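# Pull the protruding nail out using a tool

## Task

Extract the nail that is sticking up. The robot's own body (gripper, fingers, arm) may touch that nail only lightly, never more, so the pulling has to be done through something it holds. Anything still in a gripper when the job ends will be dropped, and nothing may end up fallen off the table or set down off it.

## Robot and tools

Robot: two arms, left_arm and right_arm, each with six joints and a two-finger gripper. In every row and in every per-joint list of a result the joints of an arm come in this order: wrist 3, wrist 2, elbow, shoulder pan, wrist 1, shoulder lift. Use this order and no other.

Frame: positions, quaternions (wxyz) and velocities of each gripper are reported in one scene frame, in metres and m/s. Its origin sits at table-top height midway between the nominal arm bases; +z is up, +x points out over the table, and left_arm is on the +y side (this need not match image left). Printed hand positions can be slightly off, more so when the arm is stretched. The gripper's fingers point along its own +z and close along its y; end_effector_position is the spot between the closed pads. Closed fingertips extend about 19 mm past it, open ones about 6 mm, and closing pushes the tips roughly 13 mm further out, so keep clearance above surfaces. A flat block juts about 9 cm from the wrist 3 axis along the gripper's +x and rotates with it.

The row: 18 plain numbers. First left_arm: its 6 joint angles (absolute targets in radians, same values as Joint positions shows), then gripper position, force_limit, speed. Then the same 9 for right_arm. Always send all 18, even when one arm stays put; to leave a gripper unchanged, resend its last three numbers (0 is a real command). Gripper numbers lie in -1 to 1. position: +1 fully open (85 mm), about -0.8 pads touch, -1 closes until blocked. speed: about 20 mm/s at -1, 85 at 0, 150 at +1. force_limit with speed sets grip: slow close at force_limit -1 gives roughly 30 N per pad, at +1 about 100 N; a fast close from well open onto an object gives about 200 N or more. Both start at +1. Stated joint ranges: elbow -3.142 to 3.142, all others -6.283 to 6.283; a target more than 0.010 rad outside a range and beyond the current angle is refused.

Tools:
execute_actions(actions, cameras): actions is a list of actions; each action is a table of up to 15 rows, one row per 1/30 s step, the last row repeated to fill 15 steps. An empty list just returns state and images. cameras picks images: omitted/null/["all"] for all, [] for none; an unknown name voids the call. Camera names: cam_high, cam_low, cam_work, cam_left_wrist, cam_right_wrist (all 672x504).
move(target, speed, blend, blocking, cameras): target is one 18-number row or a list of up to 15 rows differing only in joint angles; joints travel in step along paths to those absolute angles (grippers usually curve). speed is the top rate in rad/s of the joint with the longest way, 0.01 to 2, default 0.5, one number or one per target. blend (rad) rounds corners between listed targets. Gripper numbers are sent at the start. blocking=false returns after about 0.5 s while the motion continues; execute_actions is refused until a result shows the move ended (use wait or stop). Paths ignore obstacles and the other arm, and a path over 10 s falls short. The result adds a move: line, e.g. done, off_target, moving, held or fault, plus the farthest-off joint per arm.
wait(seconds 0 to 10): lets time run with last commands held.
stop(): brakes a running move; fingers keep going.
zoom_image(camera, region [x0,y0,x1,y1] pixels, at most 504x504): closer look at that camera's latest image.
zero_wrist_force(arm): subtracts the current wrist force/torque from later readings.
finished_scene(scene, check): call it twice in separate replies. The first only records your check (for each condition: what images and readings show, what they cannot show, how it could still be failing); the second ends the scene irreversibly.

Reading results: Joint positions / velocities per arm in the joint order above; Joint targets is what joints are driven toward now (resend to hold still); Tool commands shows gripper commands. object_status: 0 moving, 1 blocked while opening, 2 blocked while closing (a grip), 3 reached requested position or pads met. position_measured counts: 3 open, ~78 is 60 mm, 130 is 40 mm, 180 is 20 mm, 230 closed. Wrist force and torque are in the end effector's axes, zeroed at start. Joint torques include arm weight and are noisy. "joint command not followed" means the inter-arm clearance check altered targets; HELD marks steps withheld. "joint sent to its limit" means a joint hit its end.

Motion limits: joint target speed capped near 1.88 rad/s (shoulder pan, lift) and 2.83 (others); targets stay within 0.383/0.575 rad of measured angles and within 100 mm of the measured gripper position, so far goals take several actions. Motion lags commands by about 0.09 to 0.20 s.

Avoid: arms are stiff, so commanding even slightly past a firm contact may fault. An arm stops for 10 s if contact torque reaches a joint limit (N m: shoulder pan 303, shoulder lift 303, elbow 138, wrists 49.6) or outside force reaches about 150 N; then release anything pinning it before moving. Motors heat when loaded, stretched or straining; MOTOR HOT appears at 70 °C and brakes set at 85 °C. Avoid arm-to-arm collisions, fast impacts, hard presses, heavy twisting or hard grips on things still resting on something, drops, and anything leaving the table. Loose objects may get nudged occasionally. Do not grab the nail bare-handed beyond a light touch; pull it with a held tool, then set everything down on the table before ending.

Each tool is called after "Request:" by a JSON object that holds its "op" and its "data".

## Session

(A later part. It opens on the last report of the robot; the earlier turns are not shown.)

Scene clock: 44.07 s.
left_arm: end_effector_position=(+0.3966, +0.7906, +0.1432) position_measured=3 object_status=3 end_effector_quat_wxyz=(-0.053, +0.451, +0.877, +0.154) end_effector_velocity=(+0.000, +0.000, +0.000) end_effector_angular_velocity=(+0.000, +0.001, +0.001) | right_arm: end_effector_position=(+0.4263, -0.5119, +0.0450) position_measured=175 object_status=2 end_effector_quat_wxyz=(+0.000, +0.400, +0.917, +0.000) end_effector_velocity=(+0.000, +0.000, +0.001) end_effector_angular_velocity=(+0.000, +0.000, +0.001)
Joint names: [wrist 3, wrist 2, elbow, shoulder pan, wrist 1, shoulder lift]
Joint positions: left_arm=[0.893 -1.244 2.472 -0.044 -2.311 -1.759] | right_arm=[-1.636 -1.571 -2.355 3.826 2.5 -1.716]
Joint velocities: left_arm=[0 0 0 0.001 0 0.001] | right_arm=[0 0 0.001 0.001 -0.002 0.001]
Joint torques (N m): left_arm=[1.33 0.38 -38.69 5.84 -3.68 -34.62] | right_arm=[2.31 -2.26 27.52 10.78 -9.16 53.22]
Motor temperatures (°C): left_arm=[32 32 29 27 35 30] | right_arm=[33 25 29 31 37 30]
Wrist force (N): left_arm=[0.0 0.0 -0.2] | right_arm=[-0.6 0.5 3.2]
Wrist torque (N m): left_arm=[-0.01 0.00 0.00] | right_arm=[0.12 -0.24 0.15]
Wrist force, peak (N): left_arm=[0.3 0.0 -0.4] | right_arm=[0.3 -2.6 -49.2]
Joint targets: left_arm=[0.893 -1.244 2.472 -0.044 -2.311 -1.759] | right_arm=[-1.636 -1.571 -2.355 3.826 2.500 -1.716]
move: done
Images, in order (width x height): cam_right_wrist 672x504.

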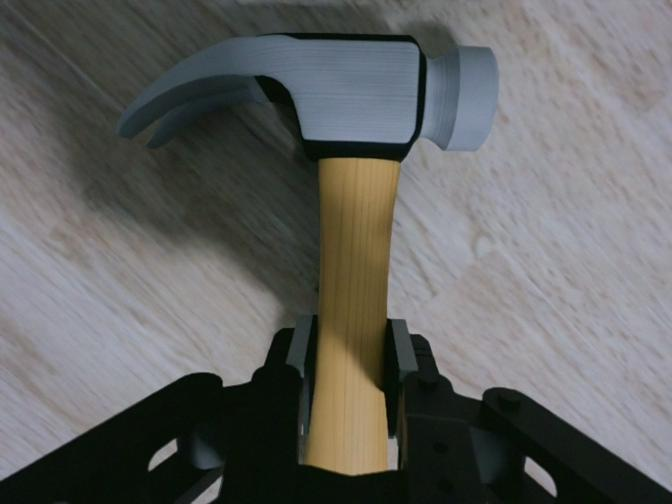

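Request:
{"op": "move", "data": {"target": [[0.893,-1.244,2.472,-0.044,-2.311,-1.759,1,1,1,-1.636,-1.571,-2.28,3.826,2.25,-1.54,-1,1,0.7],[0.893,-1.244,2.472,-0.044,-2.311,-1.759,1,1,1,-1.636,-1.571,-1.9596,3.826,1.7398,-1.3512,-1,1,0.7]], "speed": [0.2,0.4], "cameras": ["cam_right_wrist"], "blend": 0.05}}

Scene clock: 47.53 s.
left_arm: end_effector_position=(+0.3966, +0.7906, +0.1432) position_measured=3 object_status=3 end_effector_quat_wxyz=(-0.053, +0.451, +0.877, +0.154) end_effector_velocity=(+0.000, +0.000, -0.001) end_effector_angular_velocity=(+0.001, +0.002, +0.000) | right_arm: end_effector_position=(+0.4257, -0.5123, +0.3985) position_measured=175 object_status=2 end_effector_quat_wxyz=(+0.000, +0.400, +0.917, +0.000) end_effector_velocity=(+0.000, +0.000, +0.001) end_effector_angular_velocity=(+0.001, -0.001, +0.000)
Joint names: [wrist 3, wrist 2, elbow, shoulder pan, wrist 1, shoulder lift]
Joint positions: left_arm=[0.893 -1.244 2.472 -0.044 -2.311 -1.759] | right_arm=[-1.636 -1.571 -1.96 3.826 1.74 -1.351]
Joint velocities: left_arm=[0 0.001 0 0 0 0.002] | right_arm=[0 0 0.001 0 -0.001 0.001]
Joint torques (N m): left_arm=[0.74 0.5 -38.46 10.41 -3.46 -34.6] | right_arm=[1.87 -2.49 45.67 5.48 -9.34 36.84]
Motor temperatures (°C): left_arm=[32 32 29 27 35 30] | right_arm=[33 25 29 31 37 30]
Wrist force (N): left_arm=[0.4 0.1 -0.3] | right_arm=[-0.4 -0.3 4.5]
Wrist torque (N m): left_arm=[0.02 -0.06 0.00] | right_arm=[-0.12 -0.12 0.14]
Wrist force, peak (N): left_arm=[0.3 -0.3 -0.5] | right_arm=[-1.8 0.7 4.5]
Joint targets: left_arm=[0.893 -1.244 2.472 -0.044 -2.311 -1.759] | right_arm=[-1.636 -1.571 -1.960 3.826 1.740 -1.351]
move: done
Images, in order (width x height): cam_right_wrist 672x504.

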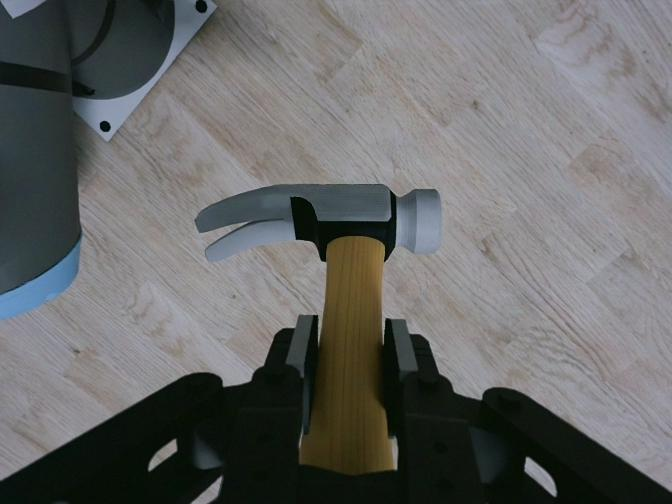

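Request:
{"op": "move", "data": {"target": [[0.893,-1.244,2.472,-0.044,-2.311,-1.759,1,1,1,-1.636,-1.571,-2.28,3.826,2.25,-1.54,-1,1,0.7],[0.893,-1.244,2.472,-0.044,-2.311,-1.759,1,1,1,-1.636,-1.571,-2.368,3.826,2.551,-1.754,-1,1,0.7]], "speed": [0.5,0.08], "cameras": ["cam_right_wrist"]}}

Request:
{"op": "move", "data": {"target": [0.893,-1.244,2.472,-0.044,-2.311,-1.759,1,1,1,-1.636,-1.571,-2.368,3.826,2.551,-1.754,1,1,-0.7], "cameras": ["cam_right_wrist"]}}

Scene clock: 52.97 s.
left_arm: end_effector_position=(+0.3966, +0.7906, +0.1432) position_measured=3 object_status=3 end_effector_quat_wxyz=(-0.053, +0.451, +0.877, +0.154) end_effector_velocity=(+0.000, +0.000, +0.000) end_effector_angular_velocity=(+0.000, +0.000, +0.000) | right_arm: end_effector_position=(+0.4269, -0.5111, +0.0505) position_measured=234 object_status=3 end_effector_quat_wxyz=(-0.001, +0.400, +0.917, -0.001) end_effector_velocity=(+0.000, -0.001, +0.000) end_effector_angular_velocity=(-0.001, +0.001, -0.001)
Joint names: [wrist 3, wrist 2, elbow, shoulder pan, wrist 1, shoulder lift]
Joint positions: left_arm=[0.893 -1.244 2.472 -0.044 -2.311 -1.759] | right_arm=[-1.636 -1.572 -2.349 3.826 2.484 -1.709]
Joint velocities: left_arm=[0 0 0 0 0 0] | right_arm=[0 0 0 -0.001 -0.001 -0.001]
Joint torques (N m): left_arm=[0.53 0.6 -40.2 9.82 -4.06 -32.02] | right_arm=[0.01 0.7 20.42 2.19 -3.7 35.72]
Motor temperatures (°C): left_arm=[32 32 29 27 35 30] | right_arm=[33 25 29 31 37 30]
Wrist force (N): left_arm=[-0.2 -0.1 -0.3] | right_arm=[-0.8 0.7 -1.4]
Wrist torque (N m): left_arm=[-0.01 0.03 0.00] | right_arm=[0.16 0.06 0.14]
Wrist force, peak (N): left_arm=[-0.1 -0.3 -0.6] | right_arm=[26.0 -4.4 -141.9]
Joint targets: left_arm=[0.893 -1.244 2.472 -0.044 -2.311 -1.759] | right_arm=[-1.636 -1.572 -2.349 3.826 2.484 -1.709]
Tool commands: left_gripper/position=+1.0 left_gripper/force_limit=+1.0 left_gripper/speed=+1.0 right_gripper/position=-1.0 right_gripper/force_limit=+1.0 right_gripper/speed=+0.7019607843137254
FORCE FAULT: contact force on the right arm reached its limit, and that arm stopped. The contact can be on any part of that arm, not only on its tool. That arm's remaining commands of this call were not run. That arm is still stopped at the end of this call. That arm stays stopped for about 10 more seconds. Until then a move that you send moves the other arm only, and its call returns only when the move has ended. Once the stop has ended, the next robot result says so. If the stop ends while you think or write, that arm runs what you send next. While its stop runs, an arm takes no new command, but its gripper still runs the gripper command that each later call begins with. Until it ends, the stop uses up actions while you think or wait. An arm that is not stopped still takes commands.
move: fault (right_arm); path passed 1 of 2 targets; right_arm: the wrist 1 is farthest, 0.067 rad from its target
Images, in order (width x height): cam_right_wrist 672x504.

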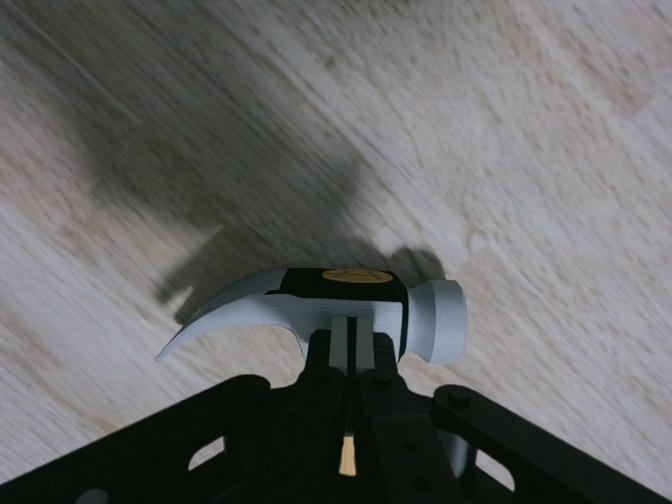

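not run: an earlier result of this reply reported a stop or a fault. Calls in your next reply go to the robot.

Request:
{"op": "wait", "data": {"seconds": 10, "cameras": []}}

Request:
{"op": "move", "data": {"target": [0.893,-1.244,2.472,-0.044,-2.311,-1.759,1,1,1,-1.636,-1.571,-1.9596,3.826,1.7398,-1.3512,1,1,1], "speed": 0.5, "cameras": ["cam_right_wrist","cam_high"]}}

Scene clock: 63.13 s.
left_arm: end_effector_position=(+0.3966, +0.7906, +0.1432) position_measured=3 object_status=3 end_effector_quat_wxyz=(-0.053, +0.451, +0.877, +0.154) end_effector_velocity=(+0.000, +0.000, +0.001) end_effector_angular_velocity=(-0.001, -0.001, +0.000) | right_arm: end_effector_position=(+0.4269, -0.5111, +0.0505) position_measured=234 object_status=3 end_effector_quat_wxyz=(-0.001, +0.400, +0.917, -0.001) end_effector_velocity=(+0.000, +0.000, +0.001) end_effector_angular_velocity=(+0.001, -0.001, -0.001)
Joint names: [wrist 3, wrist 2, elbow, shoulder pan, wrist 1, shoulder lift]
Joint positions: left_arm=[0.893 -1.244 2.472 -0.044 -2.311 -1.759] | right_arm=[-1.636 -1.572 -2.349 3.826 2.484 -1.709]
Joint velocities: left_arm=[0 0 0 0.001 0 -0.002] | right_arm=[0 0 0 -0.001 -0.001 0.002]
Joint torques (N m): left_arm=[0.35 0.53 -42.3 8.03 -4.96 -32.07] | right_arm=[-0.18 0.47 20.49 2.62 -3.56 36.15]
Motor temperatures (°C): left_arm=[32 32 29 27 35 30] | right_arm=[33 25 29 31 36 30]
Wrist force (N): left_arm=[0.0 0.0 -0.3] | right_arm=[-0.8 1.1 -1.5]
Wrist torque (N m): left_arm=[0.01 0.00 0.00] | right_arm=[0.23 0.05 0.14]
Wrist force, peak (N): left_arm=[0.1 -0.1 -0.6] | right_arm=[-1.5 0.9 -1.8]
Joint targets: left_arm=[0.893 -1.244 2.472 -0.044 -2.311 -1.759] | right_arm=[-1.636 -1.572 -2.349 3.826 2.484 -1.709]
Tool commands: left_gripper/position=+1.0 left_gripper/force_limit=+1.0 left_gripper/speed=+1.0 right_gripper/position=-1.0 right_gripper/force_limit=+1.0 right_gripper/speed=+0.7019607843137254
FORCE FAULT, CONTINUED: the right arm's stop, for the force fault that an earlier result reported, is over. The rest of the stop counts as 19 of the actions that you can send in this scene. During its stop the right arm's controller moved it back a little. That arm now holds where it stands, not its last command. That arm accepts commands again.
wait: 10.00 s; at rest from the start
No camera images: "cameras" was empty.

Scene clock: 65.17 s.
left_arm: end_effector_position=(+0.3966, +0.7906, +0.1432) position_measured=3 object_status=3 end_effector_quat_wxyz=(-0.053, +0.451, +0.877, +0.154) end_effector_velocity=(+0.000, +0.000, +0.001) end_effector_angular_velocity=(+0.000, -0.002, +0.000) | right_arm: end_effector_position=(+0.4257, -0.5123, +0.3985) position_measured=3 object_status=3 end_effector_quat_wxyz=(+0.000, +0.400, +0.917, +0.000) end_effector_velocity=(+0.000, +0.000, +0.000) end_effector_angular_velocity=(-0.001, +0.002, +0.000)
Joint names: [wrist 3, wrist 2, elbow, shoulder pan, wrist 1, shoulder lift]
Joint positions: left_arm=[0.893 -1.244 2.472 -0.044 -2.311 -1.759] | right_arm=[-1.636 -1.571 -1.96 3.826 1.74 -1.351]
Joint velocities: left_arm=[0.001 0 0 0.001 0 -0.003] | right_arm=[0 0 0.001 0.001 -0.002 -0.001]
Joint torques (N m): left_arm=[0.22 0.32 -43.24 7.64 -4.47 -32.19] | right_arm=[-0.09 4.02 43.7 -1.69 -8.54 37.48]
Motor temperatures (°C): left_arm=[32 32 29 27 35 30] | right_arm=[33 25 29 31 36 30]
Wrist force (N): left_arm=[0.1 -0.4 -0.1] | right_arm=[-1.0 -0.1 -0.9]
Wrist torque (N m): left_arm=[-0.06 -0.01 -0.01] | right_arm=[-0.08 0.09 0.14]
Wrist force, peak (N): left_arm=[0.2 -0.2 -0.5] | right_arm=[-1.0 -1.0 -3.3]
Joint targets: left_arm=[0.893 -1.244 2.472 -0.044 -2.311 -1.759] | right_arm=[-1.636 -1.571 -1.960 3.826 1.740 -1.351]
move: done
Images, in order (width x height): cam_high 672x504, cam_right_wrist 672x504.

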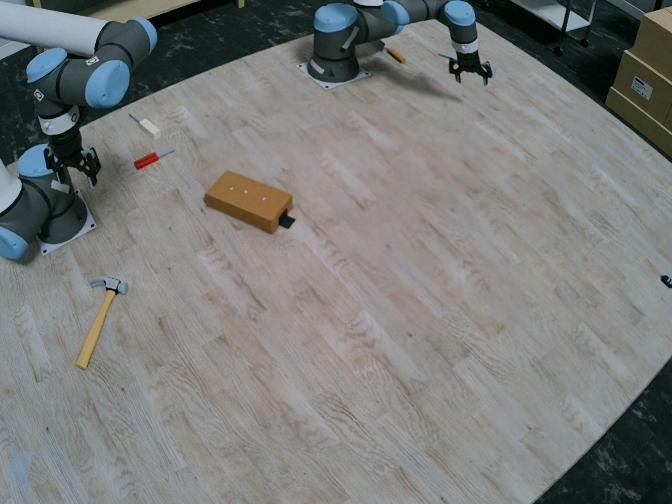

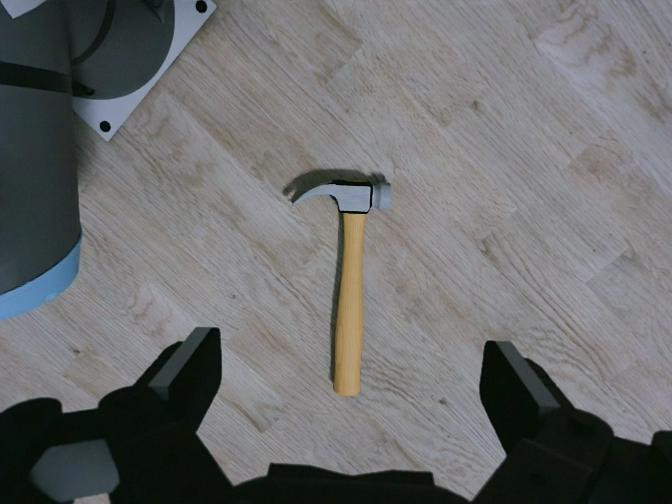

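Request:
{"op": "move", "data": {"target": [[0.893,-1.244,2.472,-0.044,-2.311,-1.759,1,1,1,-1.837,-1.571,-2.2016,3.5805,2.3139,-1.6833,1,1,1],[0.893,-1.244,2.472,-0.044,-2.311,-1.759,1,1,1,-1.837,-1.571,-2.2642,3.5805,2.5334,-1.8402,1,1,1]], "speed": [0.5,0.15], "cameras": ["cam_right_wrist"]}}

Request:
{"op": "zoom_image", "data": {"camera": "cam_right_wrist", "region": [150, 250, 550, 504]}}

Request:
{"op": "move", "data": {"target": [0.893,-1.244,2.472,-0.044,-2.311,-1.759,1,1,1,-1.837,-1.571,-2.2642,3.5805,2.5334,-1.8402,-1,1,-0.8], "cameras": ["cam_right_wrist"]}}

Scene clock: 68.97 s.
left_arm: end_effector_position=(+0.3966, +0.7906, +0.1432) position_measured=3 object_status=3 end_effector_quat_wxyz=(-0.053, +0.451, +0.877, +0.154) end_effector_velocity=(-0.001, +0.000, -0.001) end_effector_angular_velocity=(+0.000, +0.002, +0.000) | right_arm: end_effector_position=(+0.4839, -0.5741, +0.0183) position_measured=3 object_status=3 end_effector_quat_wxyz=(+0.000, +0.420, +0.907, +0.000) end_effector_velocity=(+0.000, +0.000, +0.000) end_effector_angular_velocity=(+0.001, -0.001, +0.000)
Joint names: [wrist 3, wrist 2, elbow, shoulder pan, wrist 1, shoulder lift]
Joint positions: left_arm=[0.893 -1.244 2.472 -0.044 -2.311 -1.759] | right_arm=[-1.837 -1.571 -2.264 3.58 2.533 -1.84]
Joint velocities: left_arm=[0 0 0.001 0 0 0.001] | right_arm=[0 0 -0.001 0 0.001 0]
Joint torques (N m): left_arm=[0.15 0.17 -42.96 9.45 -4.96 -31.72] | right_arm=[-3.21 2.79 12.62 -17.66 -0.6 35.52]
Motor temperatures (°C): left_arm=[32 32 29 27 35 30] | right_arm=[33 25 29 31 36 30]
Wrist force (N): left_arm=[-0.2 0.1 -0.3] | right_arm=[-1.1 0.9 -1.6]
Wrist torque (N m): left_arm=[0.02 0.04 0.00] | right_arm=[0.09 0.07 0.11]
Wrist force, peak (N): left_arm=[-0.1 -0.1 -0.6] | right_arm=[-0.3 -0.8 -3.3]
Joint targets: left_arm=[0.893 -1.244 2.472 -0.044 -2.311 -1.759] | right_arm=[-1.837 -1.571 -2.264 3.580 2.533 -1.840]
move: done
Images, in order (width x height): cam_right_wrist 672x504.

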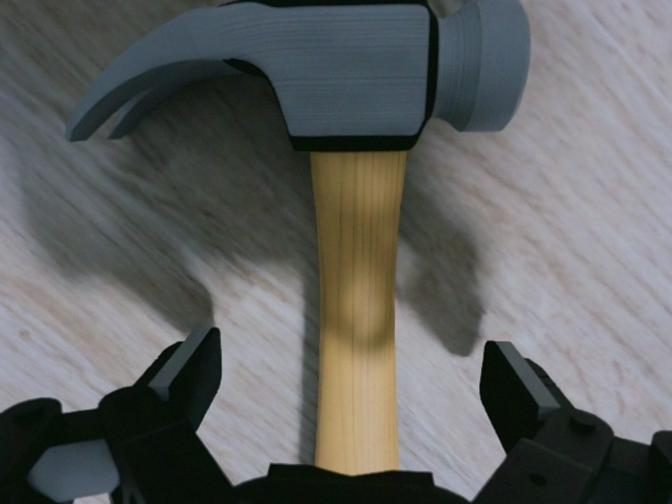

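Scaled by 1.260 from the camera's 672x504 image, which has a finer 960x720 frame.

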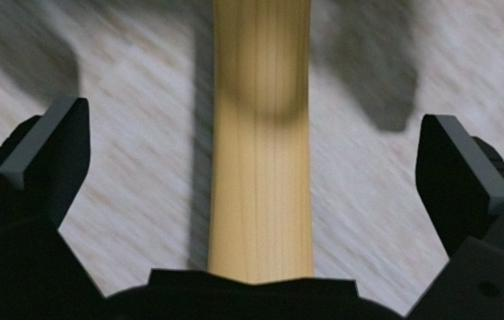

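Scene clock: 71.30 s.
left_arm: end_effector_position=(+0.3966, +0.7906, +0.1432) position_measured=3 object_status=3 end_effector_quat_wxyz=(-0.053, +0.451, +0.877, +0.154) end_effector_velocity=(+0.000, +0.000, -0.001) end_effector_angular_velocity=(+0.000, +0.001, +0.000) | right_arm: end_effector_position=(+0.4853, -0.5734, +0.0194) position_measured=172 object_status=0 end_effector_quat_wxyz=(+0.000, +0.420, +0.907, +0.001) end_effector_velocity=(+0.000, +0.001, +0.000) end_effector_angular_velocity=(+0.000, +0.000, +0.002)
Joint names: [wrist 3, wrist 2, elbow, shoulder pan, wrist 1, shoulder lift]
Joint positions: left_arm=[0.893 -1.244 2.472 -0.044 -2.311 -1.759] | right_arm=[-1.837 -1.571 -2.262 3.58 2.532 -1.839]
Joint velocities: left_arm=[0 0 0 0.001 0 0.001] | right_arm=[0 0 0 0.002 0 0]
Joint torques (N m): left_arm=[0.06 0.32 -43.26 8.86 -5.09 -32.06] | right_arm=[-0.02 0.57 19.3 2.33 -4.4 48.27]
Motor temperatures (°C): left_arm=[32 32 29 27 35 30] | right_arm=[33 25 29 31 36 30]
Wrist force (N): left_arm=[0.0 -0.1 -0.2] | right_arm=[4.6 2.4 -32.0]
Wrist torque (N m): left_arm=[-0.01 0.00 0.00] | right_arm=[-0.03 0.25 -0.14]
Wrist force, peak (N): left_arm=[0.2 -0.1 -0.5] | right_arm=[-0.1 22.8 -137.0]
Joint targets: left_arm=[0.893 -1.244 2.472 -0.044 -2.311 -1.759] | right_arm=[-1.837 -1.571 -2.262 3.580 2.532 -1.839]
Tool commands: left_gripper/position=+1.0 left_gripper/force_limit=+1.0 left_gripper/speed=+1.0 right_gripper/position=-1.0 right_gripper/force_limit=+1.0 right_gripper/speed=-0.7960784313725491
FORCE FAULT: contact force on the right arm reached its limit, and that arm stopped. The contact can be on any part of that arm, not only on its tool. That arm's remaining commands of this call were not run. That arm is still stopped at the end of this call. That arm stays stopped for about 10 more seconds. Until then a move that you send moves the other arm only, and its call returns only when the move has ended. Once the stop has ended, the next robot result says so. If the stop ends while you think or write, that arm runs what you send next. While its stop runs, an arm takes no new command, but its gripper still runs the gripper command that each later call begins with. Until it ends, the stop uses up actions while you think or wait. An arm that is not stopped still takes commands.
move: fault (right_arm)
Images, in order (width x height): cam_right_wrist 672x504.

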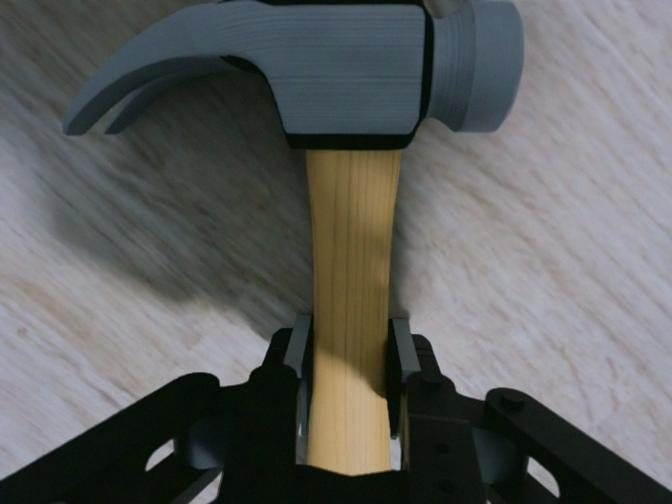

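Request:
{"op": "wait", "data": {"seconds": 10, "cameras": []}}

Request:
{"op": "move", "data": {"target": [0.893,-1.244,2.472,-0.044,-2.311,-1.759,1,1,1,-1.837,-1.571,-2.248,3.580,2.479,-1.800,-1,1,-0.8], "speed": 0.1, "cameras": ["cam_right_wrist"]}}

Scene clock: 81.70 s.
left_arm: end_effector_position=(+0.3966, +0.7906, +0.1432) position_measured=3 object_status=3 end_effector_quat_wxyz=(-0.053, +0.451, +0.877, +0.154) end_effector_velocity=(+0.000, +0.000, +0.000) end_effector_angular_velocity=(+0.001, +0.000, +0.002) | right_arm: end_effector_position=(+0.4854, -0.5734, +0.0194) position_measured=172 object_status=2 end_effector_quat_wxyz=(+0.000, +0.420, +0.907, +0.001) end_effector_velocity=(+0.000, +0.000, +0.000) end_effector_angular_velocity=(+0.001, -0.001, +0.000)
Joint names: [wrist 3, wrist 2, elbow, shoulder pan, wrist 1, shoulder lift]
Joint positions: left_arm=[0.893 -1.244 2.472 -0.044 -2.311 -1.759] | right_arm=[-1.837 -1.571 -2.262 3.58 2.532 -1.839]
Joint velocities: left_arm=[-0.001 0.001 -0.001 0.001 0 0.001] | right_arm=[0 0 0 0 0.001 0]
Joint torques (N m): left_arm=[-0.35 0.75 -45.61 8.5 -5.65 -31.97] | right_arm=[0.14 0.56 18.81 0.71 -4.46 47.88]
Motor temperatures (°C): left_arm=[32 32 29 26 35 30] | right_arm=[33 25 29 31 36 30]
Wrist force (N): left_arm=[0.2 0.0 -0.4] | right_arm=[4.7 2.4 -29.8]
Wrist torque (N m): left_arm=[0.00 -0.03 0.00] | right_arm=[0.00 0.30 -0.13]
Wrist force, peak (N): left_arm=[0.0 -0.3 -0.6] | right_arm=[4.6 2.4 -30.9]
Joint targets: left_arm=[0.893 -1.244 2.472 -0.044 -2.311 -1.759] | right_arm=[-1.837 -1.571 -2.262 3.580 2.532 -1.839]
Tool commands: left_gripper/position=+1.0 left_gripper/force_limit=+1.0 left_gripper/speed=+1.0 right_gripper/position=-1.0 right_gripper/force_limit=+1.0 right_gripper/speed=-0.7960784313725491
FORCE FAULT, CONTINUED: the right arm's stop, for the force fault that an earlier result reported, is over. The rest of the stop counts as 19 of the actions that you can send in this scene. That arm now holds where it stands, not its last command. That arm accepts commands again.
wait: 10.00 s; at rest from the start
No camera images: "cameras" was empty.

Scene clock: 82.60 s.
left_arm: end_effector_position=(+0.3966, +0.7906, +0.1432) position_measured=3 object_status=3 end_effector_quat_wxyz=(-0.053, +0.451, +0.877, +0.154) end_effector_velocity=(+0.000, +0.000, +0.000) end_effector_angular_velocity=(+0.000, -0.001, +0.000) | right_arm: end_effector_position=(+0.4863, -0.5732, +0.0432) position_measured=172 object_status=2 end_effector_quat_wxyz=(+0.000, +0.421, +0.907, +0.001) end_effector_velocity=(+0.000, +0.000, +0.002) end_effector_angular_velocity=(+0.001, -0.002, +0.001)
Joint names: [wrist 3, wrist 2, elbow, shoulder pan, wrist 1, shoulder lift]
Joint positions: left_arm=[0.893 -1.244 2.472 -0.044 -2.311 -1.759] | right_arm=[-1.837 -1.571 -2.248 3.58 2.479 -1.8]
Joint velocities: left_arm=[0 0 -0.001 0 0 0] | right_arm=[-0.001 0 0 0 -0.001 0.004]
Joint torques (N m): left_arm=[0.07 0.66 -44.53 10 -5.94 -33.04] | right_arm=[0.11 0.4 28.79 -19.02 -9.24 62.22]
Motor temperatures (°C): left_arm=[32 32 29 26 35 30] | right_arm=[33 25 29 31 36 30]
Wrist force (N): left_arm=[0.3 -0.1 -0.3] | right_arm=[-0.3 1.0 1.7]
Wrist torque (N m): left_arm=[-0.01 -0.04 0.00] | right_arm=[0.18 -0.05 0.12]
Wrist force, peak (N): left_arm=[0.4 -0.1 -0.5] | right_arm=[5.0 2.2 -29.2]
Joint targets: left_arm=[0.893 -1.244 2.472 -0.044 -2.311 -1.759] | right_arm=[-1.837 -1.571 -2.248 3.580 2.479 -1.800]
move: done
Images, in order (width x height): cam_right_wrist 672x504.

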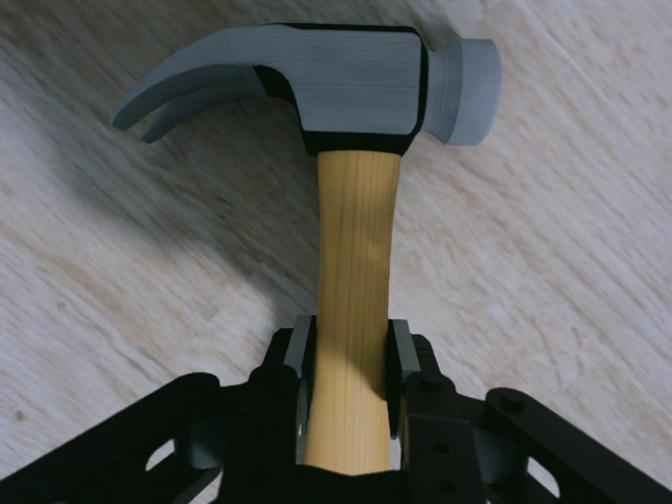

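Request:
{"op": "move", "data": {"target": [[0.893,-1.244,2.472,-0.044,-2.311,-1.759,1,1,1,-1.837,-1.571,-2.2016,3.5805,2.3139,-1.6833,-1,1,-0.8],[0.893,-1.244,2.472,-0.044,-2.311,-1.759,1,1,1,-2.90,-3.837,-1.6002,4.0169,3.6835,-2.0833,-1,1,-0.8]], "speed": [0.3,0.6], "blend": 0.15, "cameras": ["cam_right_wrist","cam_high"]}}

Scene clock: 87.90 s.
left_arm: end_effector_position=(+0.3966, +0.7906, +0.1432) position_measured=3 object_status=3 end_effector_quat_wxyz=(-0.053, +0.451, +0.877, +0.154) end_effector_velocity=(+0.000, +0.000, +0.000) end_effector_angular_velocity=(+0.000, +0.001, -0.001) | right_arm: end_effector_position=(+0.4323, -0.0784, +0.3001) position_measured=231 object_status=3 end_effector_quat_wxyz=(+0.085, +0.702, -0.086, -0.702) end_effector_velocity=(+0.000, +0.000, +0.000) end_effector_angular_velocity=(+0.001, +0.000, +0.001)
Joint names: [wrist 3, wrist 2, elbow, shoulder pan, wrist 1, shoulder lift]
Joint positions: left_arm=[0.893 -1.244 2.472 -0.044 -2.311 -1.759] | right_arm=[-2.9 -3.837 -1.6 4.017 3.683 -2.083]
Joint velocities: left_arm=[0 0 -0.001 -0.001 0 0.001] | right_arm=[0 -0.002 0.001 0 0.001 -0.001]
Joint torques (N m): left_arm=[0.14 0.56 -44.32 10.03 -5.86 -30.2] | right_arm=[-2.62 -2.94 40.53 20.85 2.29 71.8]
Motor temperatures (°C): left_arm=[32 32 29 26 35 30] | right_arm=[33 25 29 31 36 30]
Wrist force (N): left_arm=[0.3 -0.1 -0.3] | right_arm=[-5.2 1.4 1.2]
Wrist torque (N m): left_arm=[-0.01 -0.05 0.00] | right_arm=[0.25 0.01 0.19]
Wrist force, peak (N): left_arm=[0.5 0.0 -0.5] | right_arm=[-5.7 2.0 1.6]
Joint targets: left_arm=[0.893 -1.244 2.472 -0.044 -2.311 -1.759] | right_arm=[-2.900 -3.837 -1.600 4.017 3.683 -2.083]
move: done; blend cut to 0.0826 rad at target 1
Images, in order (width x height): cam_high 672x504, cam_right_wrist 672x504.

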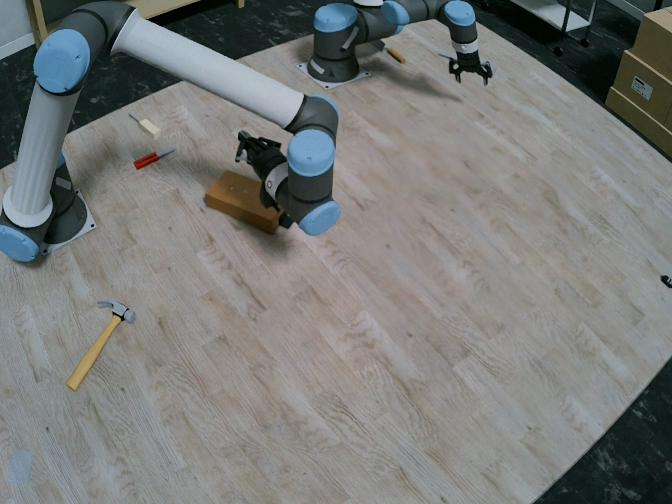

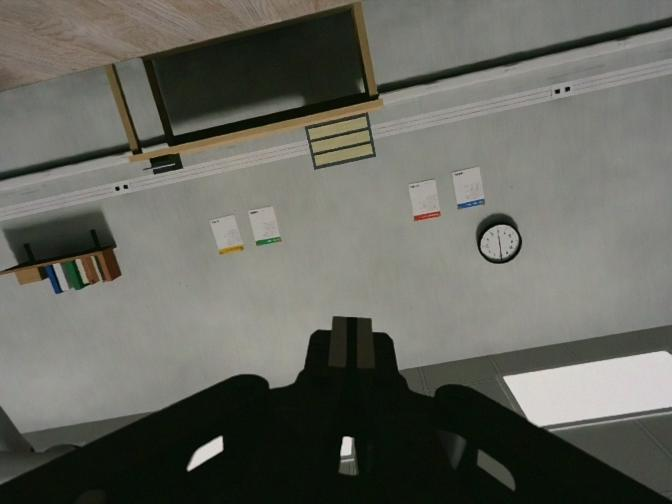

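Request:
{"op": "move", "data": {"target": [0.893,-1.244,2.472,-0.044,-2.311,-1.759,1,1,1,-1.837,-1.571,-1.8759,3.5805,1.7579,-1.453,1,1,1], "speed": 0.8, "cameras": ["cam_right_wrist"]}}

Scene clock: 92.43 s.
left_arm: end_effector_position=(+0.3966, +0.7906, +0.1432) position_measured=3 object_status=3 end_effector_quat_wxyz=(-0.053, +0.451, +0.877, +0.154) end_effector_velocity=(+0.000, +0.000, -0.001) end_effector_angular_velocity=(+0.000, +0.001, +0.000) | right_arm: end_effector_position=(+0.4840, -0.5740, +0.3988) position_measured=3 object_status=3 end_effector_quat_wxyz=(+0.000, +0.420, +0.907, +0.000) end_effector_velocity=(-0.001, -0.001, +0.000) end_effector_angular_velocity=(-0.002, +0.001, -0.001)
Joint names: [wrist 3, wrist 2, elbow, shoulder pan, wrist 1, shoulder lift]
Joint positions: left_arm=[0.893 -1.244 2.472 -0.044 -2.311 -1.759] | right_arm=[-1.837 -1.571 -1.876 3.581 1.758 -1.453]
Joint velocities: left_arm=[0 0 0.001 0 0 0.001] | right_arm=[0.001 0.002 0 0 -0.002 0.001]
Joint torques (N m): left_arm=[-0.07 0.41 -43 9.91 -6.01 -30.76] | right_arm=[2.95 4.14 30.56 -17.15 -8.65 44.96]
Motor temperatures (°C): left_arm=[32 32 29 26 35 30] | right_arm=[33 25 29 31 36 30]
Wrist force (N): left_arm=[0.0 -0.2 -0.2] | right_arm=[-1.8 0.6 -0.7]
Wrist torque (N m): left_arm=[-0.02 -0.01 0.00] | right_arm=[0.12 0.16 0.07]
Wrist force, peak (N): left_arm=[0.2 0.3 -0.6] | right_arm=[-5.1 2.7 1.2]
Joint targets: left_arm=[0.893 -1.244 2.472 -0.044 -2.311 -1.759] | right_arm=[-1.837 -1.571 -1.876 3.580 1.758 -1.453]
move: done
Images, in order (width x height): cam_right_wrist 672x504.

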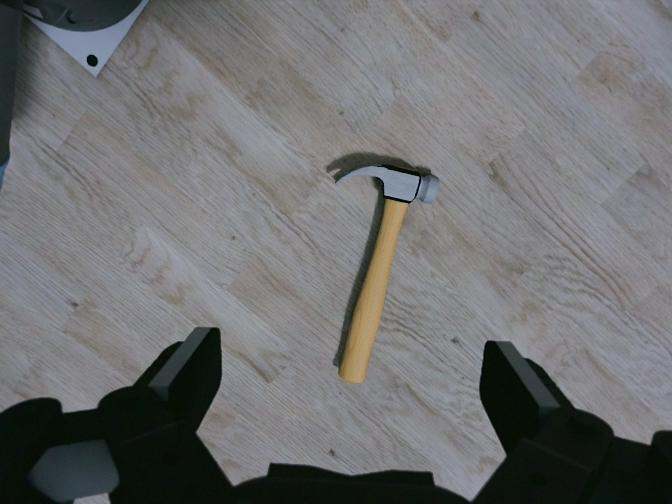

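Request:
{"op": "move", "data": {"target": [[0.893,-1.244,2.472,-0.044,-2.311,-1.759,1,1,1,-1.683,-1.571,-2.0928,3.4916,2.33,-1.8082,1,1,1],[0.893,-1.244,2.472,-0.044,-2.311,-1.759,1,1,1,-1.683,-1.571,-2.1353,3.4916,2.4838,-1.9195,1,1,1]], "speed": [0.5,0.15], "cameras": ["cam_right_wrist"]}}

Request:
{"op": "move", "data": {"target": [0.893,-1.244,2.472,-0.044,-2.311,-1.759,1,1,1,-1.683,-1.571,-2.1353,3.4916,2.4838,-1.9195,-1,1,-0.3], "cameras": ["cam_right_wrist"]}}

Request:
{"op": "zoom_image", "data": {"camera": "cam_low", "region": [0, 100, 250, 300]}}

Scene clock: 95.70 s.
left_arm: end_effector_position=(+0.3966, +0.7906, +0.1432) position_measured=3 object_status=3 end_effector_quat_wxyz=(-0.053, +0.451, +0.877, +0.154) end_effector_velocity=(+0.000, +0.000, +0.000) end_effector_angular_velocity=(-0.001, +0.000, +0.000) | right_arm: end_effector_position=(+0.5472, -0.5868, +0.0203) position_measured=3 object_status=3 end_effector_quat_wxyz=(+0.000, +0.527, +0.850, +0.000) end_effector_velocity=(+0.000, -0.001, -0.001) end_effector_angular_velocity=(+0.000, +0.001, -0.001)
Joint names: [wrist 3, wrist 2, elbow, shoulder pan, wrist 1, shoulder lift]
Joint positions: left_arm=[0.893 -1.244 2.472 -0.044 -2.311 -1.759] | right_arm=[-1.683 -1.571 -2.135 3.492 2.484 -1.919]
Joint velocities: left_arm=[0 -0.001 0 0.001 0 -0.001] | right_arm=[0 0 0 -0.001 0.001 -0.002]
Joint torques (N m): left_arm=[0.02 0.57 -45.11 10.11 -6.35 -31.82] | right_arm=[3.08 3.23 14.63 -16.73 -0.71 44.81]
Motor temperatures (°C): left_arm=[32 32 29 26 35 30] | right_arm=[33 25 29 31 36 30]
Wrist force (N): left_arm=[-0.1 -0.1 -0.4] | right_arm=[-0.5 1.1 -0.4]
Wrist torque (N m): left_arm=[-0.01 0.02 0.00] | right_arm=[0.24 -0.04 0.13]
Wrist force, peak (N): left_arm=[0.3 -0.1 -0.5] | right_arm=[-1.1 -0.7 -3.8]
Joint targets: left_arm=[0.893 -1.244 2.472 -0.044 -2.311 -1.759] | right_arm=[-1.683 -1.571 -2.135 3.492 2.484 -1.920]
move: done
Images, in order (width x height): cam_right_wrist 672x504.

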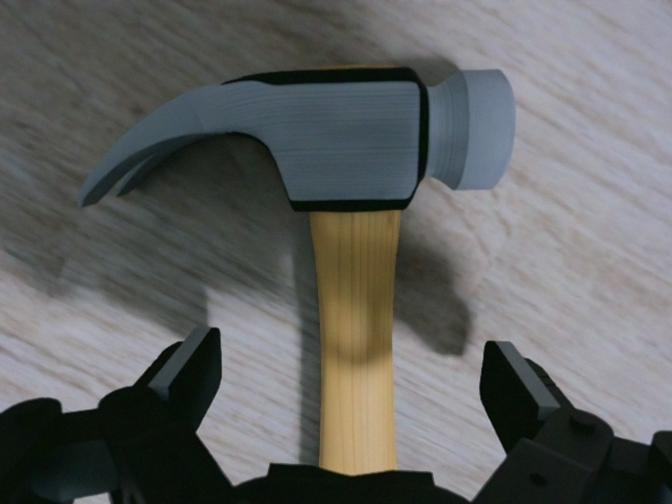

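Scene clock: 97.03 s.
left_arm: end_effector_position=(+0.3966, +0.7906, +0.1432) position_measured=3 object_status=3 end_effector_quat_wxyz=(-0.053, +0.451, +0.877, +0.154) end_effector_velocity=(-0.001, +0.000, +0.000) end_effector_angular_velocity=(+0.000, +0.000, -0.001) | right_arm: end_effector_position=(+0.5472, -0.5868, +0.0203) position_measured=176 object_status=0 end_effector_quat_wxyz=(+0.000, +0.527, +0.850, +0.000) end_effector_velocity=(+0.000, +0.000, +0.000) end_effector_angular_velocity=(+0.000, -0.001, +0.000)
Joint names: [wrist 3, wrist 2, elbow, shoulder pan, wrist 1, shoulder lift]
Joint positions: left_arm=[0.893 -1.244 2.472 -0.044 -2.311 -1.759] | right_arm=[-1.683 -1.571 -2.135 3.492 2.484 -1.92]
Joint velocities: left_arm=[0 0 0.001 -0.001 0 -0.001] | right_arm=[0 0 0 0 0.001 0]
Joint torques (N m): left_arm=[0.32 0.51 -43.4 8.03 -6.28 -30.05] | right_arm=[2.94 2.7 18.71 -15.82 -1.59 45.79]
Motor temperatures (°C): left_arm=[32 32 29 26 35 30] | right_arm=[33 25 29 31 36 30]
Wrist force (N): left_arm=[0.2 0.3 -0.2] | right_arm=[0.5 -7.5 -31.0]
Wrist torque (N m): left_arm=[0.05 -0.02 0.00] | right_arm=[0.30 -0.10 -0.62]
Wrist force, peak (N): left_arm=[0.5 0.1 -0.4] | right_arm=[0.1 -7.5 -32.6]
Joint targets: left_arm=[0.893 -1.244 2.472 -0.044 -2.311 -1.759] | right_arm=[-1.683 -1.571 -2.135 3.492 2.484 -1.920]
move: done
Images, in order (width x height): cam_right_wrist 672x504.

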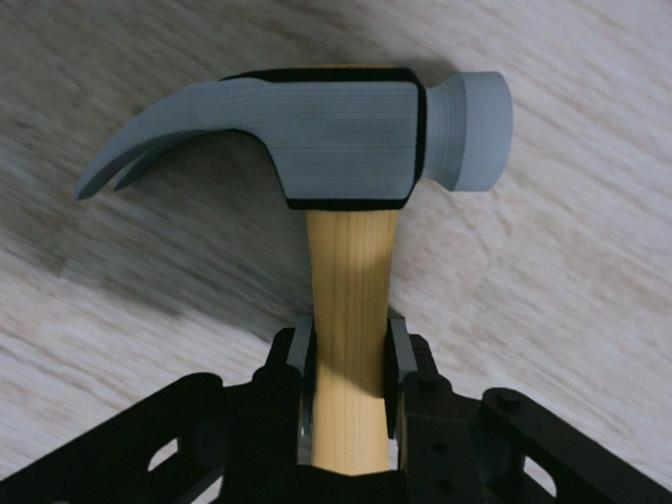

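This scene's latest camera images include none from cam_low. They are from: cam_right_wrist. cam_low's image comes with the result of a call that names it in "cameras".

Request:
{"op": "move", "data": {"target": [[0.893,-1.244,2.472,-0.044,-2.311,-1.759,1,1,1,-1.683,-1.571,-2.0928,3.4916,2.33,-1.8082,-1,1,-0.3]], "speed": 0.1, "cameras": ["cam_right_wrist"]}}

Scene clock: 99.13 s.
left_arm: end_effector_position=(+0.3966, +0.7906, +0.1432) position_measured=3 object_status=3 end_effector_quat_wxyz=(-0.053, +0.451, +0.877, +0.154) end_effector_velocity=(+0.000, +0.000, +0.000) end_effector_angular_velocity=(+0.000, -0.001, -0.001) | right_arm: end_effector_position=(+0.5471, -0.5868, +0.0987) position_measured=176 object_status=2 end_effector_quat_wxyz=(+0.000, +0.527, +0.850, +0.000) end_effector_velocity=(+0.000, +0.001, +0.001) end_effector_angular_velocity=(+0.000, +0.001, +0.002)
Joint names: [wrist 3, wrist 2, elbow, shoulder pan, wrist 1, shoulder lift]
Joint positions: left_arm=[0.893 -1.244 2.472 -0.044 -2.311 -1.759] | right_arm=[-1.683 -1.571 -2.093 3.492 2.33 -1.808]
Joint velocities: left_arm=[0.001 0 0 -0.001 0 0] | right_arm=[0 0 0 0.002 -0.002 0.001]
Joint torques (N m): left_arm=[0.04 0.75 -43.3 9.98 -6.72 -30.89] | right_arm=[1.8 2.09 33.05 -12.87 -9.53 68.5]
Motor temperatures (°C): left_arm=[32 32 29 26 35 30] | right_arm=[33 25 29 31 36 30]
Wrist force (N): left_arm=[0.2 -0.3 -0.2] | right_arm=[-1.3 1.1 4.8]
Wrist torque (N m): left_arm=[-0.04 -0.03 0.00] | right_arm=[0.24 -0.20 0.15]
Wrist force, peak (N): left_arm=[0.5 0.0 -0.3] | right_arm=[0.1 -8.0 -31.0]
Joint targets: left_arm=[0.893 -1.244 2.472 -0.044 -2.311 -1.759] | right_arm=[-1.683 -1.571 -2.093 3.492 2.330 -1.808]
move: done
Images, in order (width x height): cam_right_wrist 672x504.

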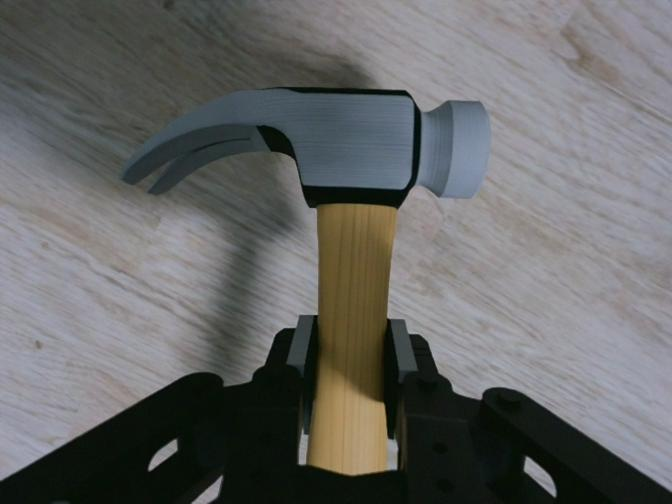

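Request:
{"op": "move", "data": {"target": [0.893,-1.244,2.472,-0.044,-2.311,-1.759,1,1,1,-2.90,-3.837,-1.6002,4.0169,3.6835,-2.0833,-1,1,-0.3], "speed": 0.3, "cameras": ["cam_right_wrist","cam_high"]}}

Scene clock: 109.53 s.
left_arm: end_effector_position=(+0.3966, +0.7906, +0.1432) position_measured=3 object_status=3 end_effector_quat_wxyz=(-0.053, +0.451, +0.877, +0.154) end_effector_velocity=(+0.001, -0.001, +0.000) end_effector_angular_velocity=(-0.001, +0.000, -0.002) | right_arm: end_effector_position=(+0.4323, -0.0784, +0.3001) position_measured=176 object_status=2 end_effector_quat_wxyz=(+0.085, +0.702, -0.086, -0.702) end_effector_velocity=(+0.000, -0.001, +0.001) end_effector_angular_velocity=(+0.002, -0.001, +0.001)
Joint names: [wrist 3, wrist 2, elbow, shoulder pan, wrist 1, shoulder lift]
Joint positions: left_arm=[0.893 -1.244 2.472 -0.044 -2.311 -1.759] | right_arm=[-2.9 -3.837 -1.6 4.017 3.683 -2.083]
Joint velocities: left_arm=[0 -0.001 0 -0.002 0 0.001] | right_arm=[-0.001 -0.002 0 0 0 0.001]
Joint torques (N m): left_arm=[0.24 0.36 -42.37 11.32 -7.36 -29.41] | right_arm=[-3.2 -2.61 41.52 22.44 1.25 76.32]
Motor temperatures (°C): left_arm=[32 32 29 26 35 30] | right_arm=[33 25 29 30 36 30]
Wrist force (N): left_arm=[0.0 0.0 -0.1] | right_arm=[-0.2 0.1 1.0]
Wrist torque (N m): left_arm=[-0.01 0.01 0.00] | right_arm=[0.27 0.10 0.16]
Wrist force, peak (N): left_arm=[0.6 -0.3 -0.1] | right_arm=[-2.5 -1.8 4.2]
Joint targets: left_arm=[0.893 -1.244 2.472 -0.044 -2.311 -1.759] | right_arm=[-2.900 -3.837 -1.600 4.017 3.683 -2.083]
move: done
Images, in order (width x height): cam_high 672x504, cam_right_wrist 672x504.

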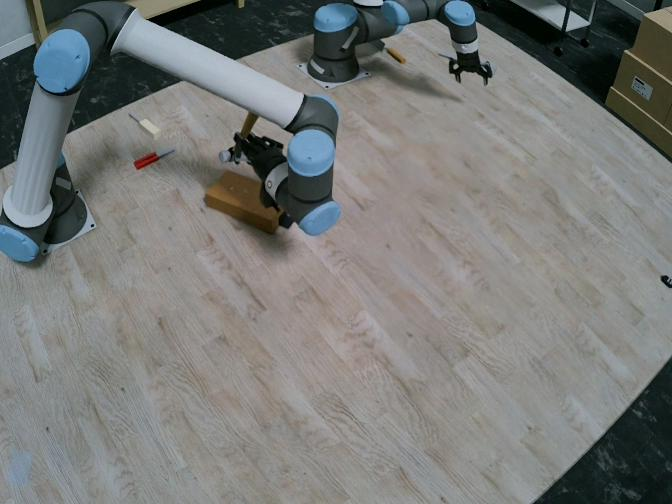

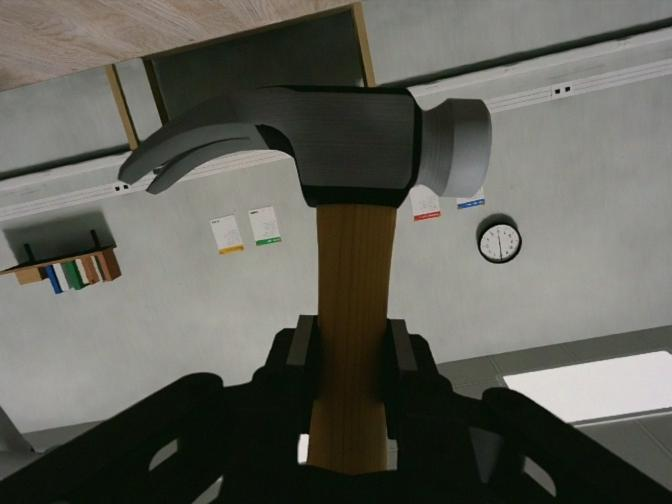

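Request:
{"op": "move", "data": {"target": [0.893,-1.244,2.472,-0.044,-2.311,-1.759,1,1,1,-2.271,-3.8593,-1.6929,3.9947,3.8555,-2.1626,-1,1,-0.3], "speed": 0.3}}

Request:
{"op": "zoom_image", "data": {"camera": "cam_high", "region": [200, 145, 290, 235]}}

Request:
{"op": "zoom_image", "data": {"camera": "cam_right_wrist", "region": [0, 0, 360, 300]}}

Scene clock: 112.53 s.
left_arm: end_effector_position=(+0.3966, +0.7906, +0.1432) position_measured=3 object_status=3 end_effector_quat_wxyz=(-0.053, +0.451, +0.877, +0.154) end_effector_velocity=(+0.000, -0.001, +0.000) end_effector_angular_velocity=(+0.000, +0.001, -0.001) | right_arm: end_effector_position=(+0.4324, -0.1051, +0.1951) position_measured=176 object_status=2 end_effector_quat_wxyz=(+0.298, +0.641, -0.299, -0.641) end_effector_velocity=(+0.000, +0.000, -0.001) end_effector_angular_velocity=(+0.000, -0.001, +0.000)
Joint names: [wrist 3, wrist 2, elbow, shoulder pan, wrist 1, shoulder lift]
Joint positions: left_arm=[0.893 -1.244 2.472 -0.044 -2.311 -1.759] | right_arm=[-2.271 -3.859 -1.693 3.995 3.855 -2.163]
Joint velocities: left_arm=[0 0 0 -0.001 0 0.001] | right_arm=[0.001 0 0 0 0.002 0]
Joint torques (N m): left_arm=[0.31 0.35 -42.19 10.8 -7.01 -30.77] | right_arm=[3.2 -2.56 24.28 -17.32 0.96 76.17]
Motor temperatures (°C): left_arm=[32 32 29 26 35 30] | right_arm=[33 25 29 30 36 30]
Wrist force (N): left_arm=[0.0 -0.1 -0.1] | right_arm=[-0.5 -0.9 0.7]
Wrist torque (N m): left_arm=[-0.01 0.00 0.00] | right_arm=[0.29 -0.01 0.03]
Wrist force, peak (N): left_arm=[0.3 0.2 -0.5] | right_arm=[-0.4 -1.2 1.2]
Joint targets: left_arm=[0.893 -1.244 2.472 -0.044 -2.311 -1.759] | right_arm=[-2.271 -3.859 -1.693 3.995 3.855 -2.163]
move: done

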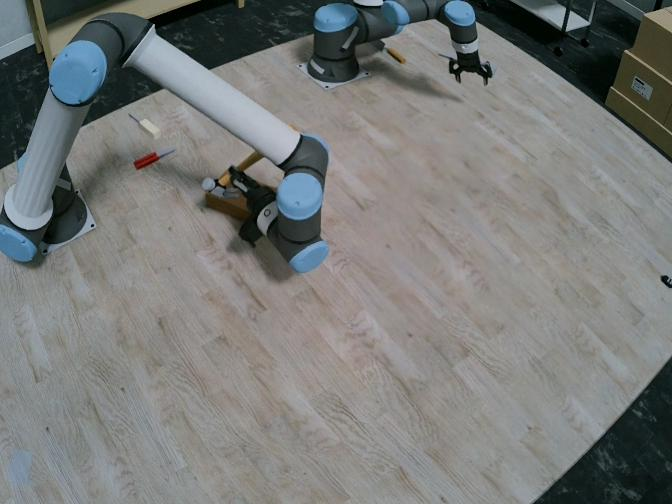

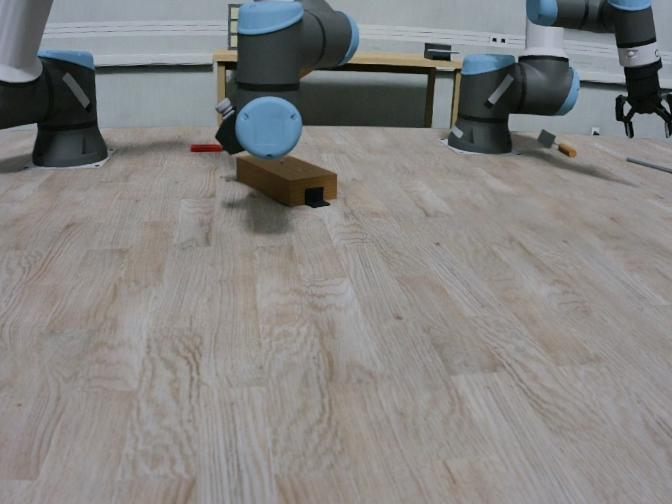

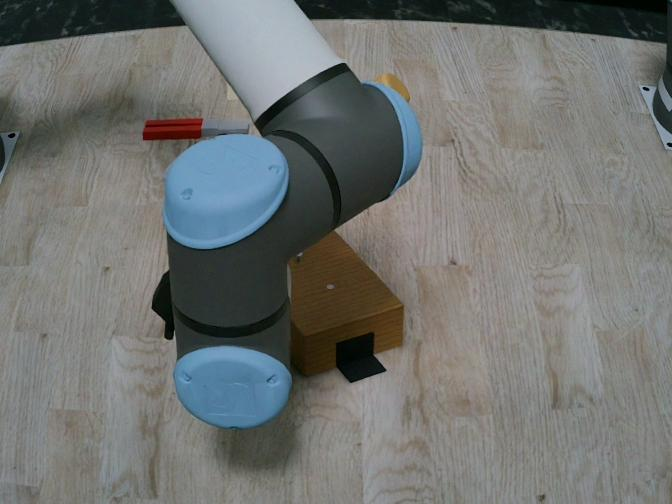

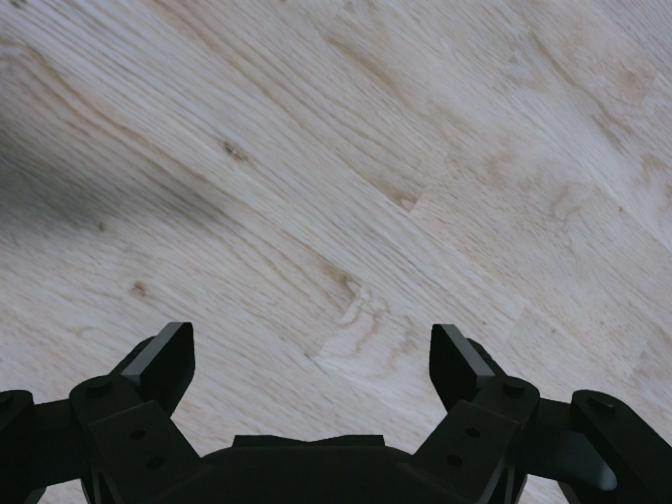

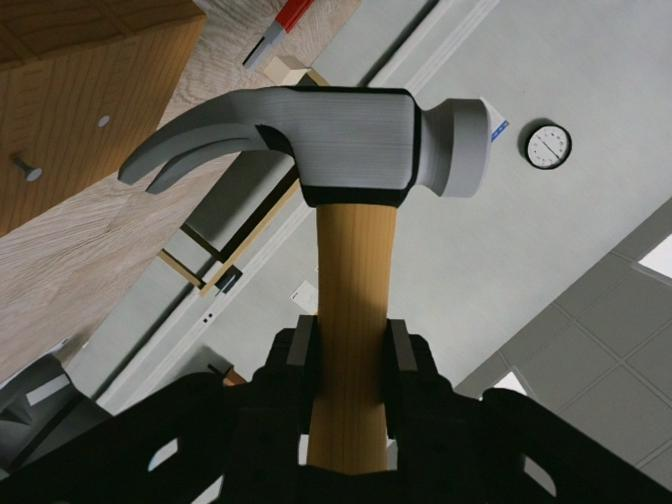

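Scaled by 5.600 from the camera's 672x504 image, which has a finer 960x720 frame.

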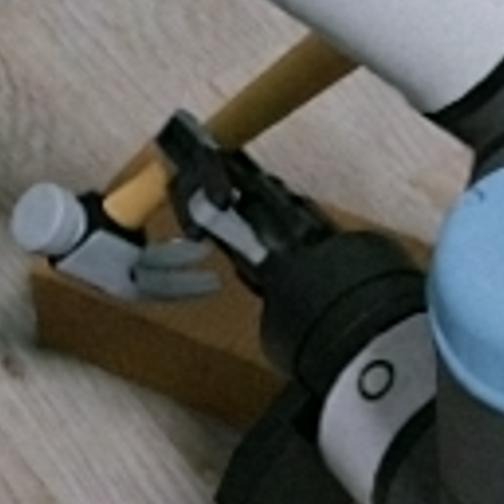

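Scaled by 1.400 from the camera's 672x504 image, which has a finer 960x720 frame.

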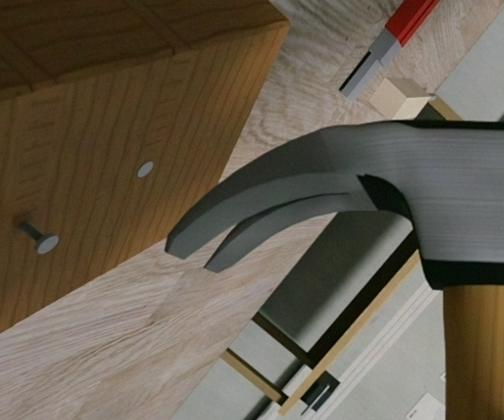

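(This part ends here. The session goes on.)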